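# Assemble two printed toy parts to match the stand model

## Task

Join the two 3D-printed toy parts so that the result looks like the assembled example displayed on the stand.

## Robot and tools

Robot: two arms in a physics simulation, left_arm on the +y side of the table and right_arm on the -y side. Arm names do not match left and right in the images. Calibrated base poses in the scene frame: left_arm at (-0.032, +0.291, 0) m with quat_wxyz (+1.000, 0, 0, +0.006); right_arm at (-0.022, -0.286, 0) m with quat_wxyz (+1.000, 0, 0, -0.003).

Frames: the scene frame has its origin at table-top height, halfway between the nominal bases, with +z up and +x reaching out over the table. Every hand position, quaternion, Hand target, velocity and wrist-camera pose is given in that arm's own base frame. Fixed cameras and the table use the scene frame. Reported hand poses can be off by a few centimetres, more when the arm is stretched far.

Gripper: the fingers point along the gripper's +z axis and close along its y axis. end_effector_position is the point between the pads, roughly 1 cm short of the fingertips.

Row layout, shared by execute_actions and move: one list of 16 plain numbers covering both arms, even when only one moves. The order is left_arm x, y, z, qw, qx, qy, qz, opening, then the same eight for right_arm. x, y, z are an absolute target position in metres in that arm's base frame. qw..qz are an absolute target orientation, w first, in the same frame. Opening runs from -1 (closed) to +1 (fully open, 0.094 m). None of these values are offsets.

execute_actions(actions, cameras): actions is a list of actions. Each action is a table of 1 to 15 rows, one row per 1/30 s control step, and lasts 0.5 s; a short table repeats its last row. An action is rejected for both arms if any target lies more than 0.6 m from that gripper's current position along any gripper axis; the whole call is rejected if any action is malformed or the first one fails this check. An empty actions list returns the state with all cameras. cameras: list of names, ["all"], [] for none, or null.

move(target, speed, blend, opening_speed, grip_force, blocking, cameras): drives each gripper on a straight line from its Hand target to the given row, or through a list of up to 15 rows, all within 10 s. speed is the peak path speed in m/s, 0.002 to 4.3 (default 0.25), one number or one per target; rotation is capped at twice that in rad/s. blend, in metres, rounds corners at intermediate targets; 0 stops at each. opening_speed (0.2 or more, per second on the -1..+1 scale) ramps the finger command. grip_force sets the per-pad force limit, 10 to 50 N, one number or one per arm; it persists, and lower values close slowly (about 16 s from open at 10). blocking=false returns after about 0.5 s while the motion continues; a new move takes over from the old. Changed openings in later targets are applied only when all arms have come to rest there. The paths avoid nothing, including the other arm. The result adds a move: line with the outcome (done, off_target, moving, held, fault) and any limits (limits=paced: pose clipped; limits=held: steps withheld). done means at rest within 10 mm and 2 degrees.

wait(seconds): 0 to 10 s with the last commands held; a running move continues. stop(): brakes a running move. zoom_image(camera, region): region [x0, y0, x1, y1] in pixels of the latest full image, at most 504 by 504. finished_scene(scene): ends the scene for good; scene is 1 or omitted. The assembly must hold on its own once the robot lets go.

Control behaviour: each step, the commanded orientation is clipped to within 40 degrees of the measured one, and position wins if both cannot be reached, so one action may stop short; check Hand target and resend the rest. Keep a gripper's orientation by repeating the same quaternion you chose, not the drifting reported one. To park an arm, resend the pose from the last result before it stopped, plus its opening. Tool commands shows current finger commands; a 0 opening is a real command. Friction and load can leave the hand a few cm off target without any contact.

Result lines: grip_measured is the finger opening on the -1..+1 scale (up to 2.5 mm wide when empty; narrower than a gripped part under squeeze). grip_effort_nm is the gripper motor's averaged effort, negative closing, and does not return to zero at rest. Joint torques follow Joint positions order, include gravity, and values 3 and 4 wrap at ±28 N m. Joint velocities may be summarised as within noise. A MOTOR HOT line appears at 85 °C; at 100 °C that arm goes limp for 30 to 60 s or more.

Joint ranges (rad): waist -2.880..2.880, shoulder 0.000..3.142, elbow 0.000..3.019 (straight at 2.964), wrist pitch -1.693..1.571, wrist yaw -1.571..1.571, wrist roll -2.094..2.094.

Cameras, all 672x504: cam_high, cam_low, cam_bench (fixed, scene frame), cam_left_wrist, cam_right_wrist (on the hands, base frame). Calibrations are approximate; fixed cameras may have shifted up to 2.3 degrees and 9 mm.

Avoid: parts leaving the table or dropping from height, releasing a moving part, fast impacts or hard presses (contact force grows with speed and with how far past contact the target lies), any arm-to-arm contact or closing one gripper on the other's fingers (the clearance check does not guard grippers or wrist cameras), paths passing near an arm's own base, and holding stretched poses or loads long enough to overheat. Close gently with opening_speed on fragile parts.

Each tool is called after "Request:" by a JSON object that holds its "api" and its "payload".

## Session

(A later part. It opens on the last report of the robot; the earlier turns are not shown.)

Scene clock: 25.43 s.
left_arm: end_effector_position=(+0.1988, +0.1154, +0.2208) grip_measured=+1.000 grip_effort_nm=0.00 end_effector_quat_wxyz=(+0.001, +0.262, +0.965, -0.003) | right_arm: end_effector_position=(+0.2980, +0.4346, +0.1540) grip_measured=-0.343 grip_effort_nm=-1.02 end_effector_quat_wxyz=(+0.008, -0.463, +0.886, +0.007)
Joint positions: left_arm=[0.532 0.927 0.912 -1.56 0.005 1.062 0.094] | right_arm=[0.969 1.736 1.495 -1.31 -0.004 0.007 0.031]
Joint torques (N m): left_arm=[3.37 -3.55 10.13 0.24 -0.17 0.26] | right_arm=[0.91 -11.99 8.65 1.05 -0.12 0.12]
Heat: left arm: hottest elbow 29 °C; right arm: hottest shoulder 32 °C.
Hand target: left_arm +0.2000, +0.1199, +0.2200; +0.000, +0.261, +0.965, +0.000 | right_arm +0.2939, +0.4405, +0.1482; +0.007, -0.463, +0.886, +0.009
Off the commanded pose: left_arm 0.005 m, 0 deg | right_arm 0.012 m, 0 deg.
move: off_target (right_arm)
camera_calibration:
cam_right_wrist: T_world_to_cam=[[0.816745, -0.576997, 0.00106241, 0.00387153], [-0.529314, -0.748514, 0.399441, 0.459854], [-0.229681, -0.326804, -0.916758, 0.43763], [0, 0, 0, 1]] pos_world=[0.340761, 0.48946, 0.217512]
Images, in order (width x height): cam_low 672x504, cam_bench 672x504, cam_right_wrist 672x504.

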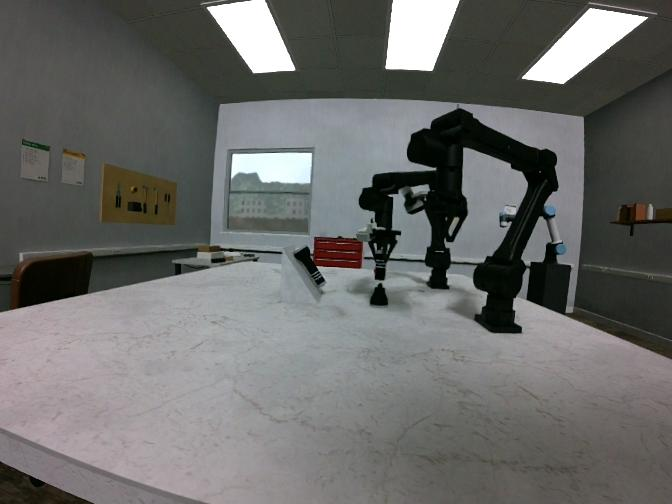

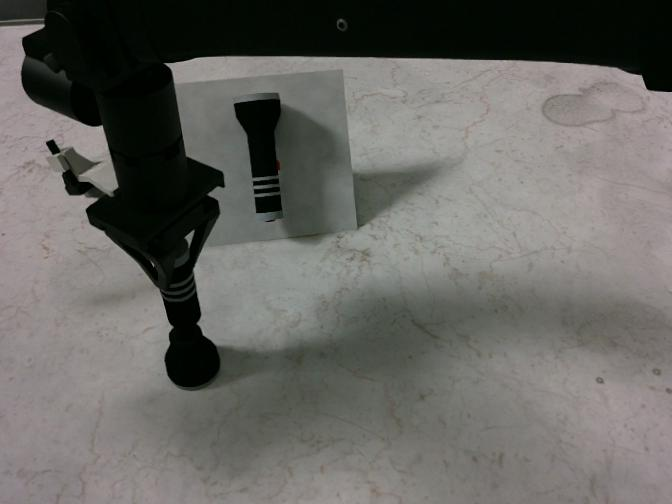

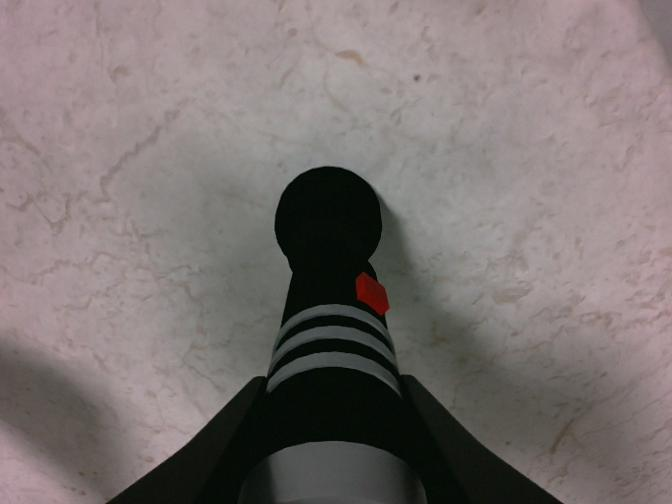

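Request:
{"api": "move", "payload": {"target": [[0.2,0.12,0.22,0,0.261,0.965,0,1,0.2875,0.444,0.146,0.002,-0.466,0.884,0.003,-0.45],[0.2,0.12,0.22,0,0.261,0.965,0,1,0.2875,0.444,0.130,0.002,-0.466,0.884,0.003,-0.45]], "speed": 0.05, "cameras": ["cam_right_wrist","cam_bench","cam_low"]}}

Request:
{"api": "zoom_image", "payload": {"camera": "cam_bench", "region": [110, 210, 260, 400]}}

Request:
{"api": "zoom_image", "payload": {"camera": "cam_low", "region": [340, 220, 420, 320]}}

Scene clock: 27.60 s.
left_arm: end_effector_position=(+0.1988, +0.1154, +0.2208) grip_measured=+1.000 grip_effort_nm=0.00 end_effector_quat_wxyz=(+0.001, +0.262, +0.965, -0.003) | right_arm: end_effector_position=(+0.2926, +0.4373, +0.1354) grip_measured=-0.343 grip_effort_nm=-1.02 end_effector_quat_wxyz=(+0.004, -0.469, +0.883, -0.002)
Joint positions: left_arm=[0.532 0.927 0.912 -1.56 0.005 1.062 0.094] | right_arm=[0.984 1.756 1.472 -1.282 0.008 0.008 0.031]
Joint torques (N m): left_arm=[3.19 -3.43 10.19 0.23 -0.17 0.27] | right_arm=[0.91 -11.99 8.55 0.98 0.09 0.15]
Heat: left arm: hottest elbow 30 °C; right arm: hottest shoulder 32 °C.
Hand target: left_arm +0.2000, +0.1199, +0.2200; +0.000, +0.261, +0.965, +0.000 | right_arm +0.2893, +0.4421, +0.1299; +0.005, -0.468, +0.884, -0.003
Off the commanded pose: left_arm 0.005 m, 0 deg | right_arm 0.010 m, 1 deg.
move: done
camera_calibration:
cam_right_wrist: T_world_to_cam=[[0.82454, -0.565641, 0.0135723, 0.000878134], [-0.519749, -0.747727, 0.413238, 0.461362], [-0.223596, -0.347786, -0.910522, 0.426826], [0, 0, 0, 1]] pos_world=[0.334505, 0.493914, 0.19797]
Images, in order (width x height): cam_low 672x504, cam_bench 672x504, cam_right_wrist 672x504.

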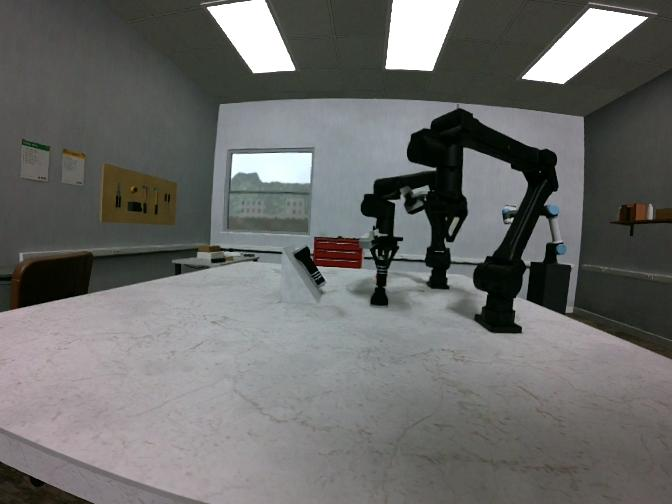

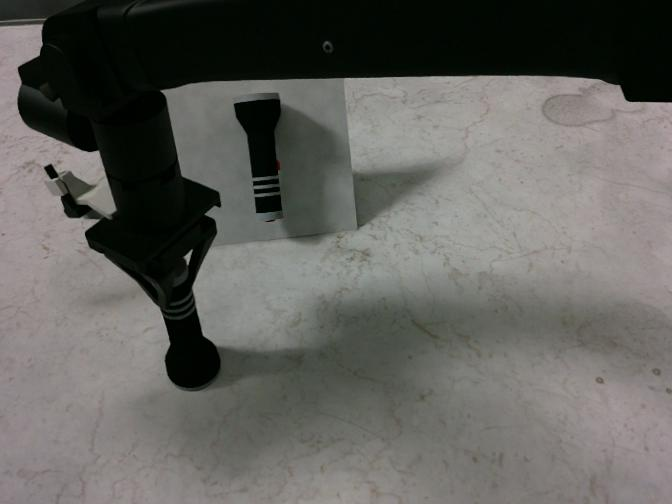

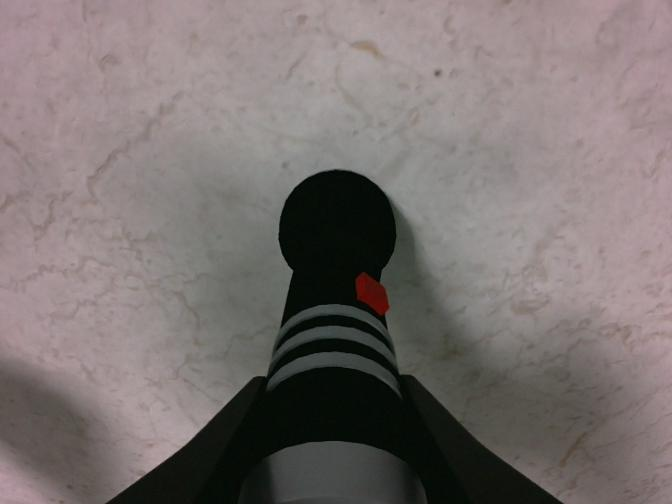

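Scaled by 2.653.

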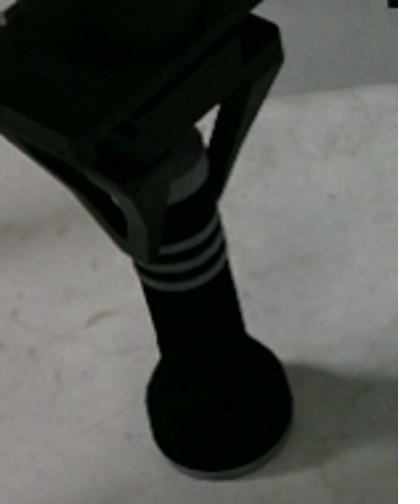

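Scaled by 5.040.

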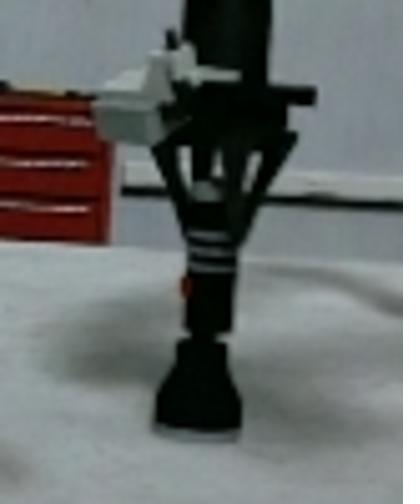

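Request:
{"api": "move", "payload": {"target": [[0.2,0.12,0.22,0,0.261,0.965,0,1,0.2905,0.440,0.129,0.002,-0.464,0.886,0.003,-0.45],[0.2,0.12,0.22,0,0.261,0.965,0,1,0.2905,0.440,0.114,0.002,-0.464,0.886,0.003,-0.45]], "speed": 0.05, "cameras": ["cam_right_wrist","cam_bench","cam_low"]}}

Request:
{"api": "zoom_image", "payload": {"camera": "cam_bench", "region": [110, 210, 260, 400]}}

Request:
{"api": "zoom_image", "payload": {"camera": "cam_low", "region": [340, 220, 420, 320]}}

Scene clock: 29.47 s.
left_arm: end_effector_position=(+0.1988, +0.1154, +0.2208) grip_measured=+1.000 grip_effort_nm=0.00 end_effector_quat_wxyz=(+0.001, +0.262, +0.965, -0.003) | right_arm: end_effector_position=(+0.2923, +0.4392, +0.1276) grip_measured=-0.343 grip_effort_nm=-1.02 end_effector_quat_wxyz=(+0.009, -0.468, +0.884, +0.005)
Joint positions: left_arm=[0.532 0.927 0.912 -1.56 0.005 1.062 0.094] | right_arm=[0.984 1.756 1.451 -1.246 0 0.01 0.031]
Joint torques (N m): left_arm=[3.14 -3.37 10.18 0.32 -0.17 0.27] | right_arm=[0.32 -11.63 7.8 1.14 -0.12 0.14]
Heat: left arm: hottest elbow 30 °C; right arm: hottest shoulder 32 °C.
Hand target: left_arm +0.2000, +0.1199, +0.2200; +0.000, +0.261, +0.965, +0.000 | right_arm +0.2903, +0.4399, +0.1148; +0.002, -0.463, +0.886, +0.004
Off the commanded pose: left_arm 0.005 m, 0 deg | right_arm 0.014 m, 1 deg.
move: off_target (right_arm)
camera_calibration:
cam_right_wrist: T_world_to_cam=[[0.823697, -0.567002, 0.0056424, 0.00425168], [-0.521674, -0.753873, 0.399415, 0.470909], [-0.222216, -0.331941, -0.916753, 0.413782], [0, 0, 0, 1]] pos_world=[0.334107, 0.494767, 0.191224]
Images, in order (width x height): cam_low 672x504, cam_bench 672x504, cam_right_wrist 672x504.

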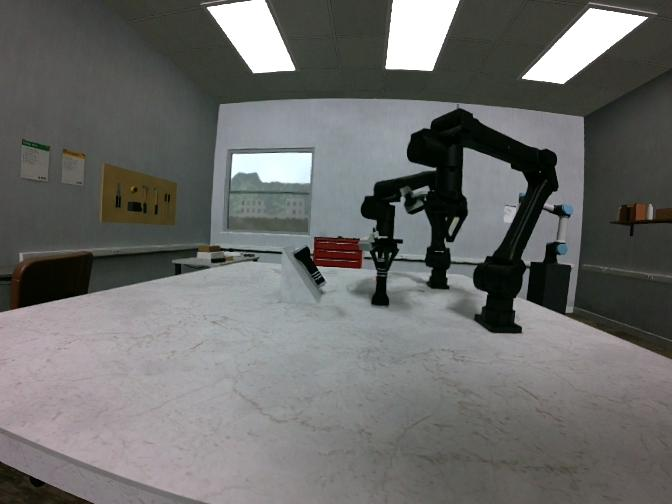

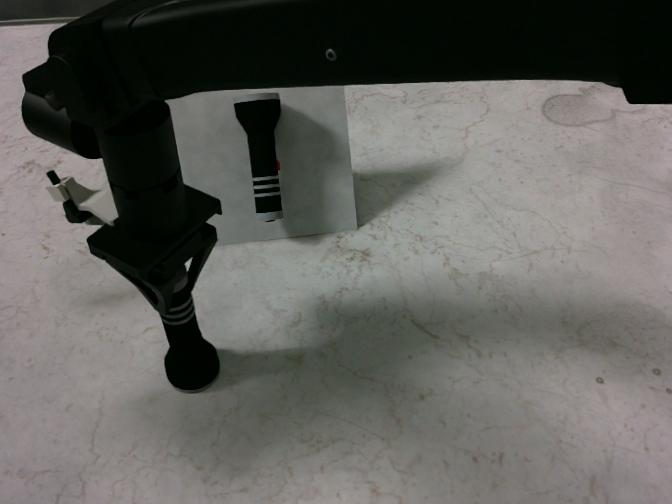

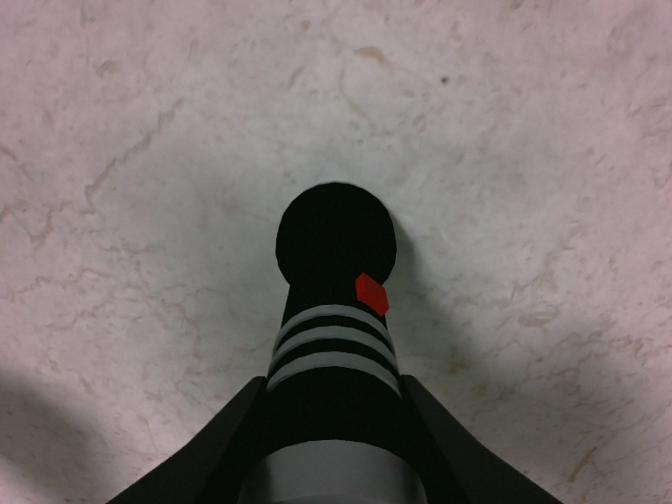

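Scaled by 2.653.

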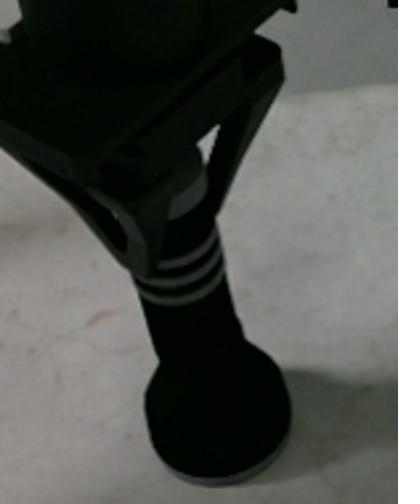

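Scaled by 5.040.

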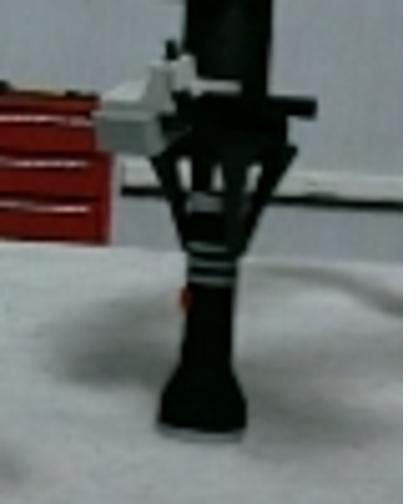

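Request:
{"api": "move", "payload": {"target": [0.2,0.12,0.22,0,0.261,0.965,0,1,0.2905,0.436,0.100,0.002,-0.464,0.886,0.003,-0.45], "speed": 0.04, "cameras": ["cam_right_wrist","cam_bench","cam_low"]}}

Request:
{"api": "zoom_image", "payload": {"camera": "cam_bench", "region": [110, 210, 260, 400]}}

Request:
{"api": "zoom_image", "payload": {"camera": "cam_low", "region": [340, 220, 420, 320]}}

Scene clock: 30.87 s.
left_arm: end_effector_position=(+0.1988, +0.1154, +0.2208) grip_measured=+1.000 grip_effort_nm=0.00 end_effector_quat_wxyz=(+0.001, +0.262, +0.965, -0.003) | right_arm: end_effector_position=(+0.2919, +0.4386, +0.1250) grip_measured=-0.343 grip_effort_nm=-1.02 end_effector_quat_wxyz=(+0.016, -0.468, +0.883, +0.008)
Joint positions: left_arm=[0.532 0.927 0.912 -1.56 0.005 1.062 0.094] | right_arm=[0.984 1.747 1.431 -1.22 0 0.01 0.031]
Joint torques (N m): left_arm=[3.49 -3.25 10.17 0.31 -0.15 0.26] | right_arm=[0.03 -10.7 6.6 1.61 -0.1 0.1]
Heat: left arm: hottest elbow 30 °C; right arm: hottest shoulder 32 °C.
Hand target: left_arm +0.2000, +0.1199, +0.2200; +0.000, +0.261, +0.965, +0.000 | right_arm +0.2896, +0.4347, +0.1005; +0.001, -0.464, +0.886, +0.003
Off the commanded pose: left_arm 0.005 m, 0 deg | right_arm 0.025 m, 2 deg.
move: off_target (right_arm)
camera_calibration:
cam_right_wrist: T_world_to_cam=[[0.823641, -0.567085, 0.00544913, 0.00433031], [-0.525043, -0.758877, 0.385272, 0.476186], [-0.214347, -0.320187, -0.922787, 0.40441], [0, 0, 0, 1]] pos_world=[0.333136, 0.493309, 0.1897]
Images, in order (width x height): cam_low 672x504, cam_bench 672x504, cam_right_wrist 672x504.

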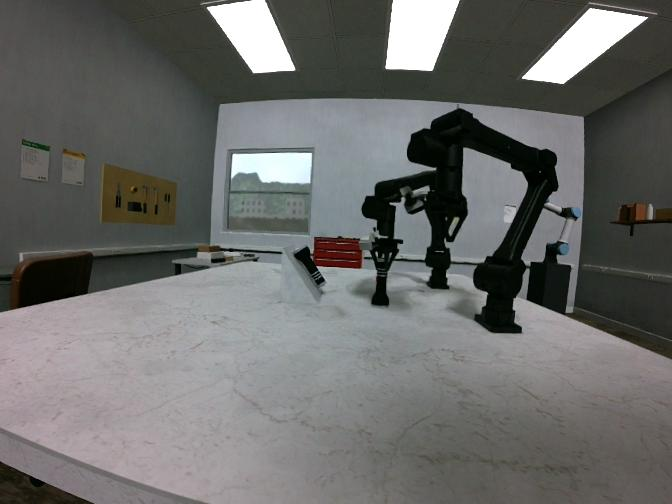

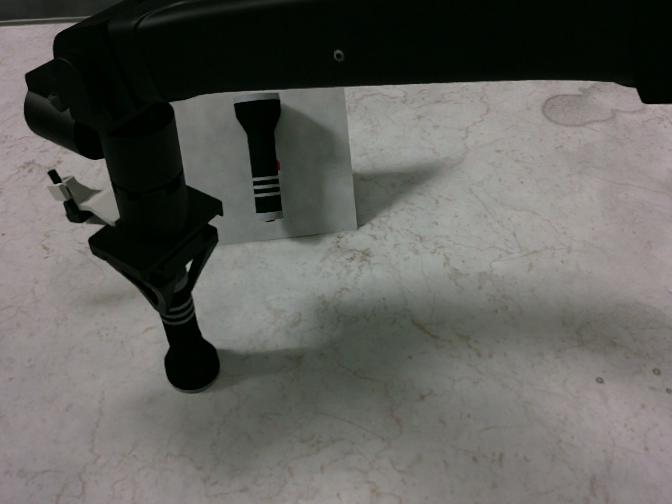

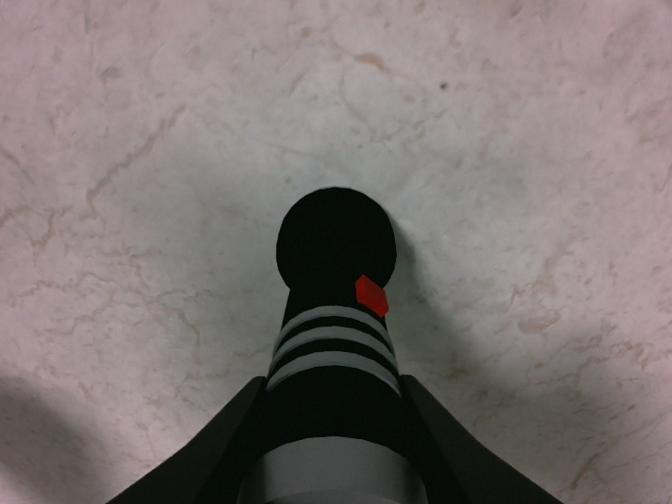

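Scaled by 2.653.

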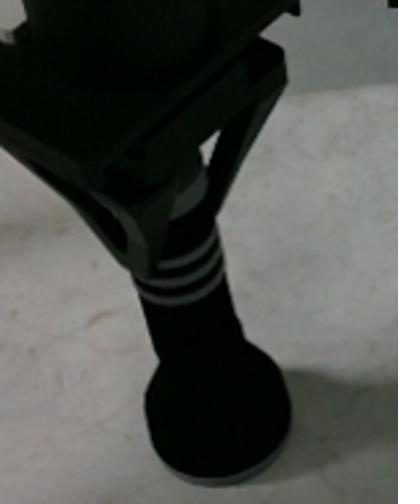

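Scaled by 5.040.

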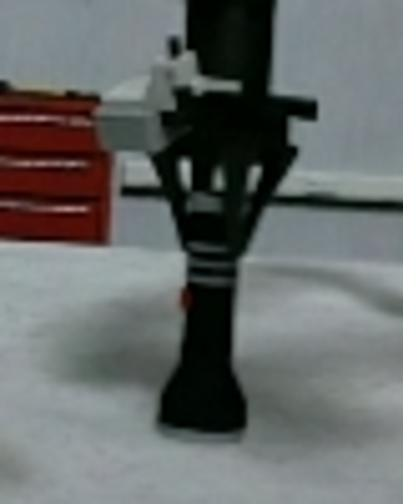

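Request:
{"api": "move", "payload": {"target": [[0.2,0.12,0.22,0,0.261,0.965,0,1,0.2905,0.438,0.118,0.005,-0.466,0.884,0.003,-0.45],[0.2,0.12,0.22,0,0.261,0.965,0,1,0.2905,0.438,0.118,0.005,-0.466,0.884,0.003,0.1]], "speed": 0.05, "opening_speed": 0.5, "cameras": ["cam_right_wrist","cam_bench","cam_low"]}}

Request:
{"api": "zoom_image", "payload": {"camera": "cam_low", "region": [340, 220, 420, 320]}}

Scene clock: 33.93 s.
left_arm: end_effector_position=(+0.1988, +0.1154, +0.2208) grip_measured=+1.000 grip_effort_nm=0.00 end_effector_quat_wxyz=(+0.001, +0.262, +0.965, -0.003) | right_arm: end_effector_position=(+0.2914, +0.4379, +0.1211) grip_measured=+0.098 grip_effort_nm=0.13 end_effector_quat_wxyz=(+0.011, -0.468, +0.884, +0.006)
Joint positions: left_arm=[0.532 0.927 0.912 -1.56 0.005 1.062 0.094] | right_arm=[0.984 1.754 1.431 -1.223 0 0.01 0.052]
Joint torques (N m): left_arm=[3.25 -3.6 10.18 0.29 -0.18 0.26] | right_arm=[0.26 -12.04 9.05 0.17 0.01 0.08]
Heat: left arm: hottest elbow 30 °C; right arm: hottest shoulder 32 °C.
Hand target: left_arm +0.2000, +0.1199, +0.2200; +0.000, +0.261, +0.965, +0.000 | right_arm +0.2904, +0.4378, +0.1176; +0.004, -0.466, +0.885, +0.003
Off the commanded pose: left_arm 0.005 m, 0 deg | right_arm 0.003 m, 1 deg.
move: done
camera_calibration:
cam_right_wrist: T_world_to_cam=[[0.823683, -0.567024, 0.00557255, 0.00431426], [-0.522706, -0.755422, 0.395115, 0.473525], [-0.21983, -0.328362, -0.918615, 0.405108], [0, 0, 0, 1]] pos_world=[0.333016, 0.49318, 0.185017]
Images, in order (width x height): cam_low 672x504, cam_bench 672x504, cam_right_wrist 672x504.

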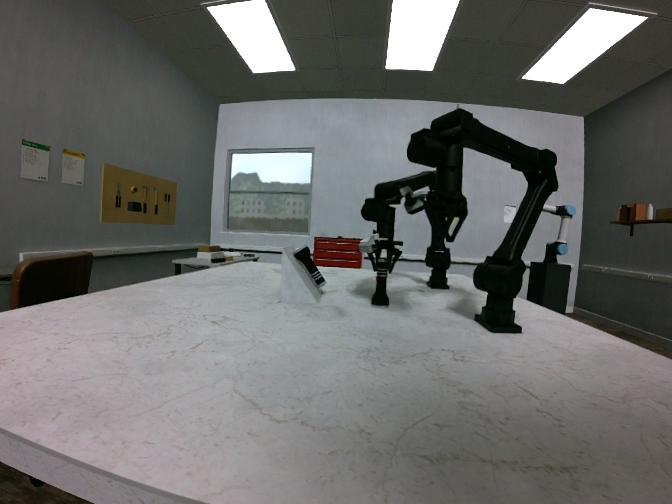

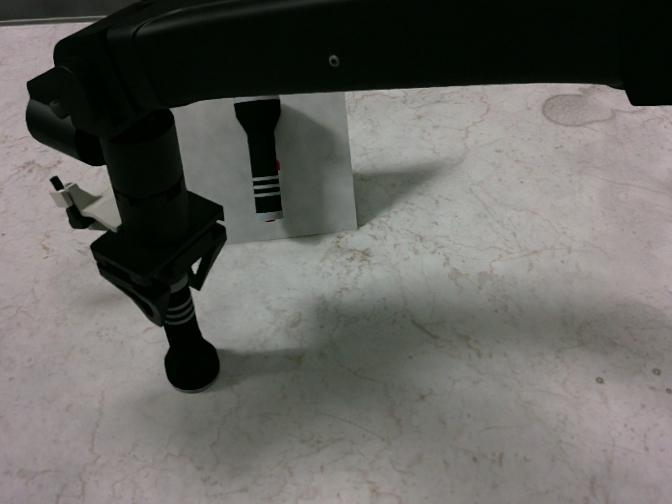

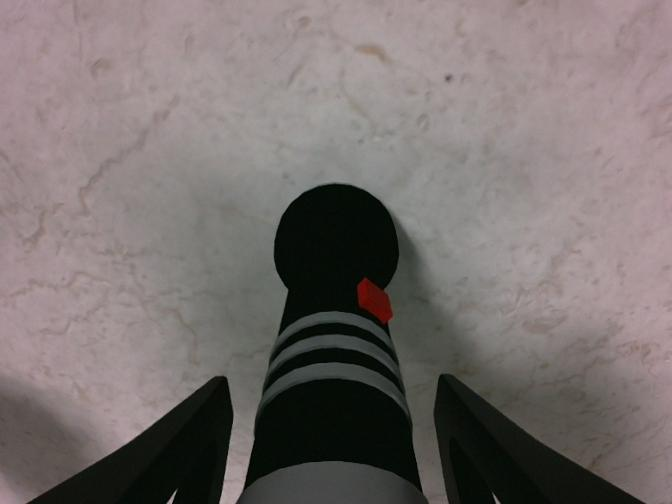

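Scaled by 5.040.

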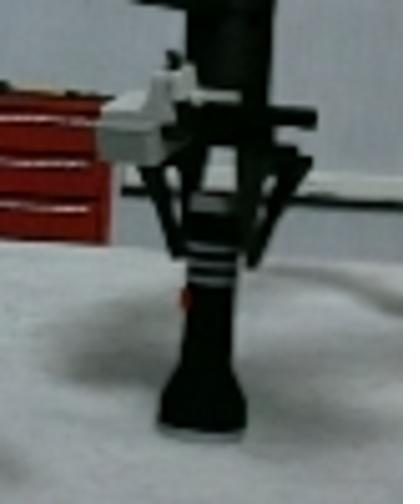

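Request:
{"api": "move", "payload": {"target": [[0.2,0.12,0.22,0,0.261,0.965,0,1,0.2915,0.440,0.15,0.005,-0.466,0.884,0.003,0.1],[0.2,0.12,0.22,0,0.261,0.965,0,1,0.298,0.445,0.22,0.005,-0.466,0.884,0.003,0.1],[0.2,0.12,0.22,0,0.261,0.965,0,1,0.30,0.3,0.24,0.0,-0.466,0.884,0.0,0.1]], "speed": [0.1,0.2,0.3], "blend": [0.01,0.02,0], "cameras": ["cam_right_wrist","cam_bench","cam_low","cam_high"]}}

Request:
{"api": "zoom_image", "payload": {"camera": "cam_bench", "region": [110, 210, 260, 400]}}

Request:
{"api": "zoom_image", "payload": {"camera": "cam_low", "region": [350, 250, 410, 315]}}

Request:
{"api": "zoom_image", "payload": {"camera": "cam_high", "region": [220, 170, 380, 290]}}

Scene clock: 36.60 s.
left_arm: end_effector_position=(+0.1988, +0.1154, +0.2208) grip_measured=+1.000 grip_effort_nm=0.00 end_effector_quat_wxyz=(+0.001, +0.262, +0.965, -0.003) | right_arm: end_effector_position=(+0.3021, +0.3059, +0.2396) grip_measured=+0.098 grip_effort_nm=0.13 end_effector_quat_wxyz=(+0.003, -0.458, +0.889, +0.001)
Joint positions: left_arm=[0.532 0.927 0.912 -1.56 0.005 1.062 0.094] | right_arm=[0.793 1.46 1.389 -1.494 0 -0.159 0.052]
Joint torques (N m): left_arm=[3.25 -3.25 10.21 0.21 -0.18 0.28] | right_arm=[-0.21 -9.99 8.73 0.08 -0.14 -0.1]
Heat: left arm: hottest elbow 30 °C; right arm: hottest shoulder 32 °C.
Hand target: left_arm +0.2000, +0.1199, +0.2200; +0.000, +0.261, +0.965, +0.000 | right_arm +0.2996, +0.3018, +0.2412; -0.001, -0.462, +0.887, +0.002
Off the commanded pose: left_arm 0.005 m, 0 deg | right_arm 0.006 m, 1 deg.
move: done
camera_calibration:
cam_right_wrist: T_world_to_cam=[[0.810468, -0.585741, 0.0069695, -0.0706506], [-0.536038, -0.736792, 0.41207, 0.326844], [-0.236232, -0.337706, -0.911125, 0.479013], [0, 0, 0, 1]] pos_world=[0.345619, 0.361199, 0.30225]
Images, in order (width x height): cam_high 672x504, cam_low 672x504, cam_bench 672x504, cam_right_wrist 672x504.

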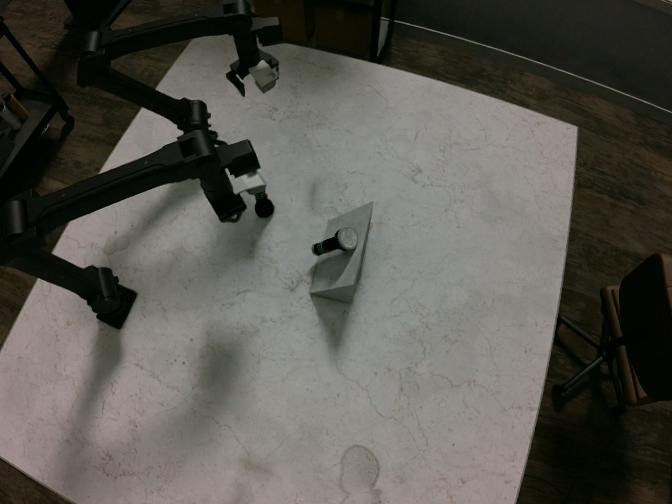

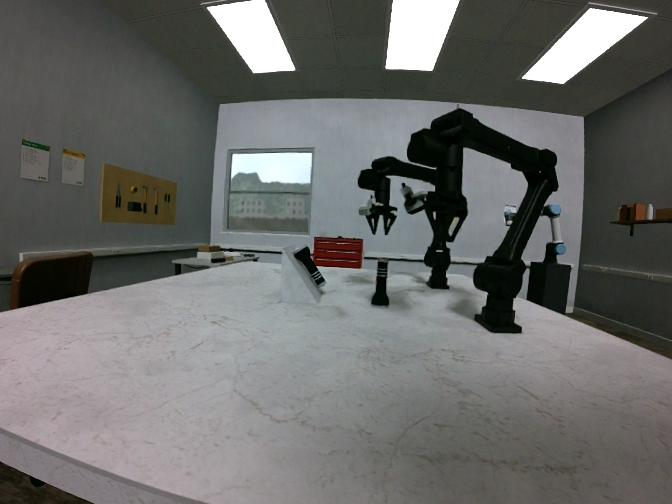

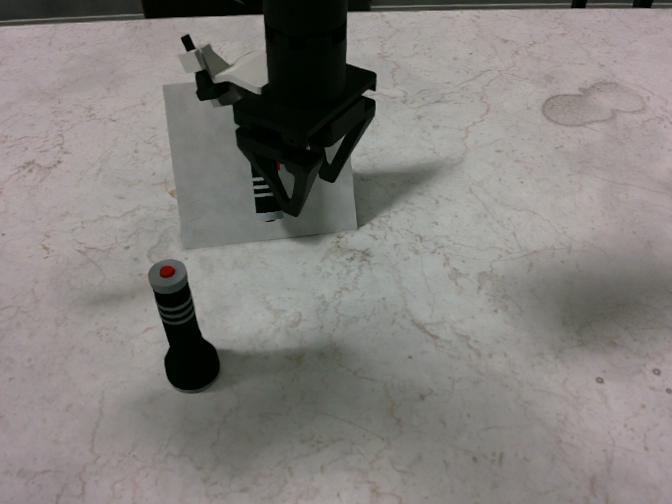

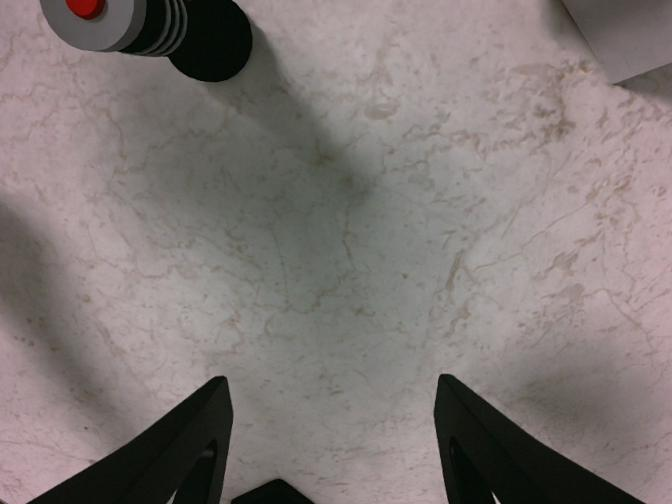

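Scaled by 2.653.

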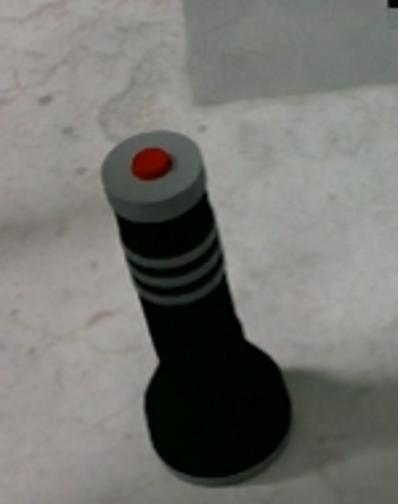

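Scaled by 7.754.

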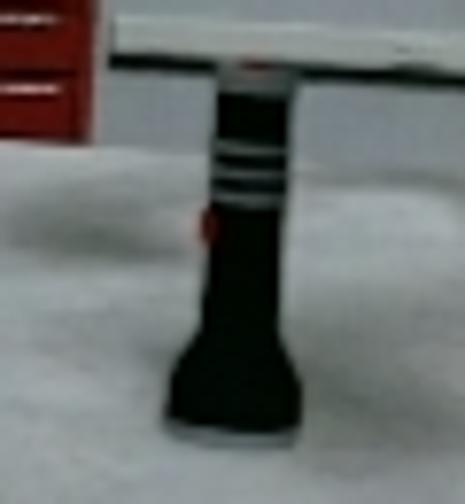

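Scaled by 3.150.

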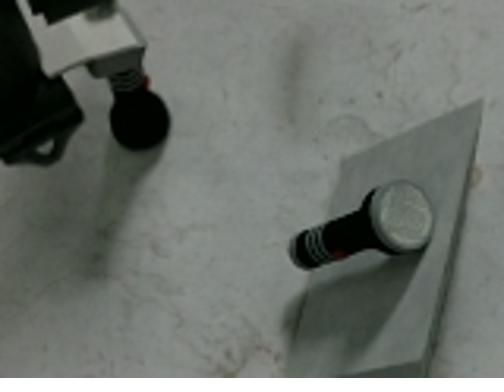

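Request:
{"api": "move", "payload": {"target": [0.2,0.12,0.22,0,0.261,0.965,0,1,0.240,0.342,0.10,0.540,-0.366,0.703,0.281,0.1], "speed": 0.3, "cameras": ["cam_right_wrist","cam_bench"]}}

Request:
{"api": "zoom_image", "payload": {"camera": "cam_right_wrist", "region": [200, 40, 420, 400]}}

Request:
{"api": "zoom_image", "payload": {"camera": "cam_bench", "region": [220, 80, 300, 230]}}

Scene clock: 40.53 s.
left_arm: end_effector_position=(+0.1988, +0.1154, +0.2208) grip_measured=+1.000 grip_effort_nm=0.00 end_effector_quat_wxyz=(+0.001, +0.262, +0.965, -0.003) | right_arm: end_effector_position=(+0.2430, +0.3407, +0.0985) grip_measured=+0.098 grip_effort_nm=0.13 end_effector_quat_wxyz=(+0.537, -0.370, +0.705, +0.279)
Joint positions: left_arm=[0.532 0.927 0.912 -1.56 0.005 1.062 0.094] | right_arm=[0.945 1.406 0.247 0.888 -0.018 -0.009 0.052]
Joint torques (N m): left_arm=[3.02 -3.43 10.26 0.24 -0.18 0.27] | right_arm=[0.97 -4.42 5.11 3.11 0.18 0.14]
Heat: left arm: hottest elbow 30 °C; right arm: hottest shoulder 32 °C.
Hand target: left_arm +0.2000, +0.1199, +0.2200; +0.000, +0.261, +0.965, +0.000 | right_arm +0.2388, +0.3425, +0.0985; +0.537, -0.367, +0.703, +0.287
Off the commanded pose: left_arm 0.005 m, 0 deg | right_arm 0.004 m, 1 deg.
move: done
camera_calibration:
cam_right_wrist: T_world_to_cam=[[0.817505, -0.575919, -0.00142466, -0.00560002], [-0.372892, -0.527424, -0.763397, 0.383824], [0.438904, 0.624613, -0.645928, -0.169797], [0, 0, 0, 1]] pos_world=[0.222228, 0.30527, 0.183326]
Images, in order (width x height): cam_bench 672x504, cam_right_wrist 672x504.

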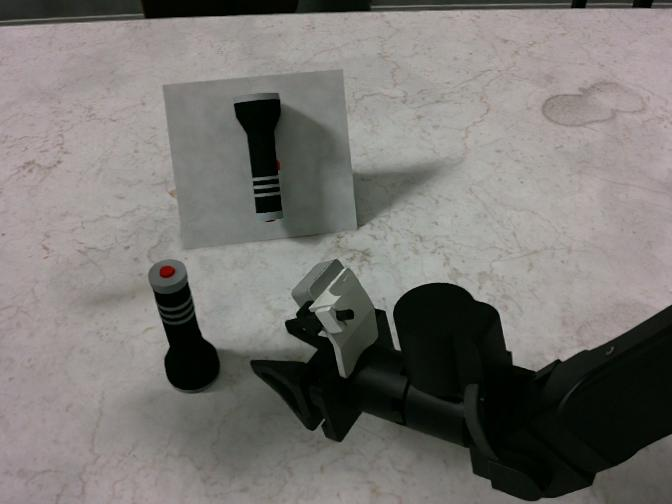

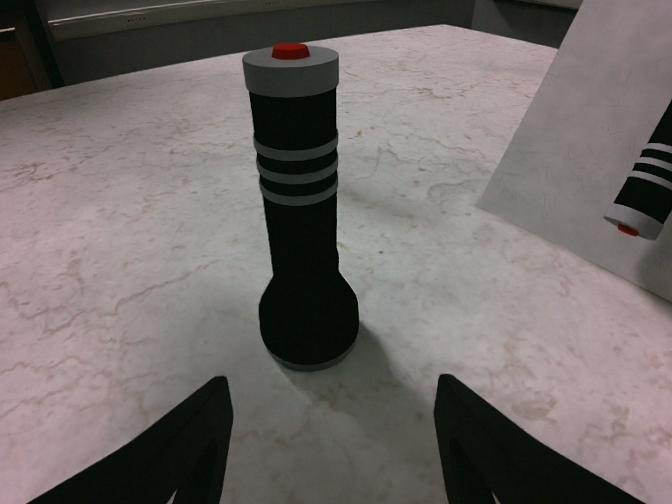

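Scaled by 1.400.

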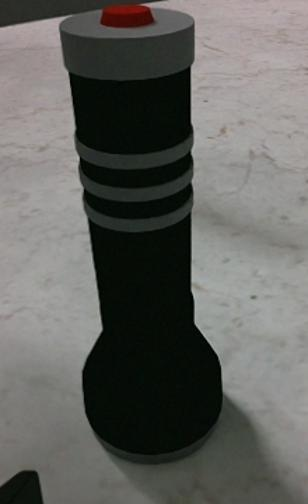

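Scaled by 3.360.

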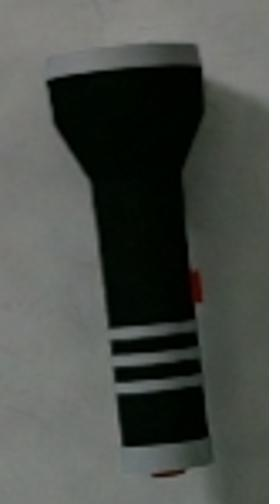

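Request:
{"api": "zoom_image", "payload": {"camera": "cam_right_wrist", "region": [250, 190, 370, 290]}}

Scaled by 4.200.

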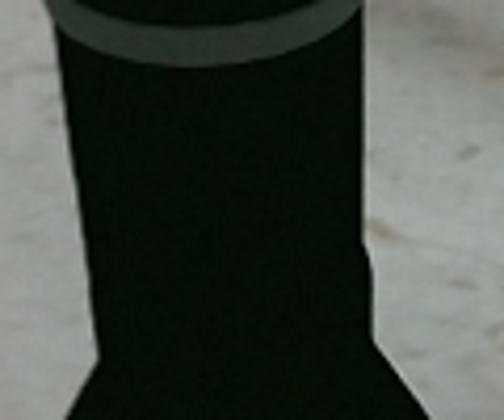

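Request:
{"api": "finished_scene", "payload": {}}

The scene is finished: the task was done.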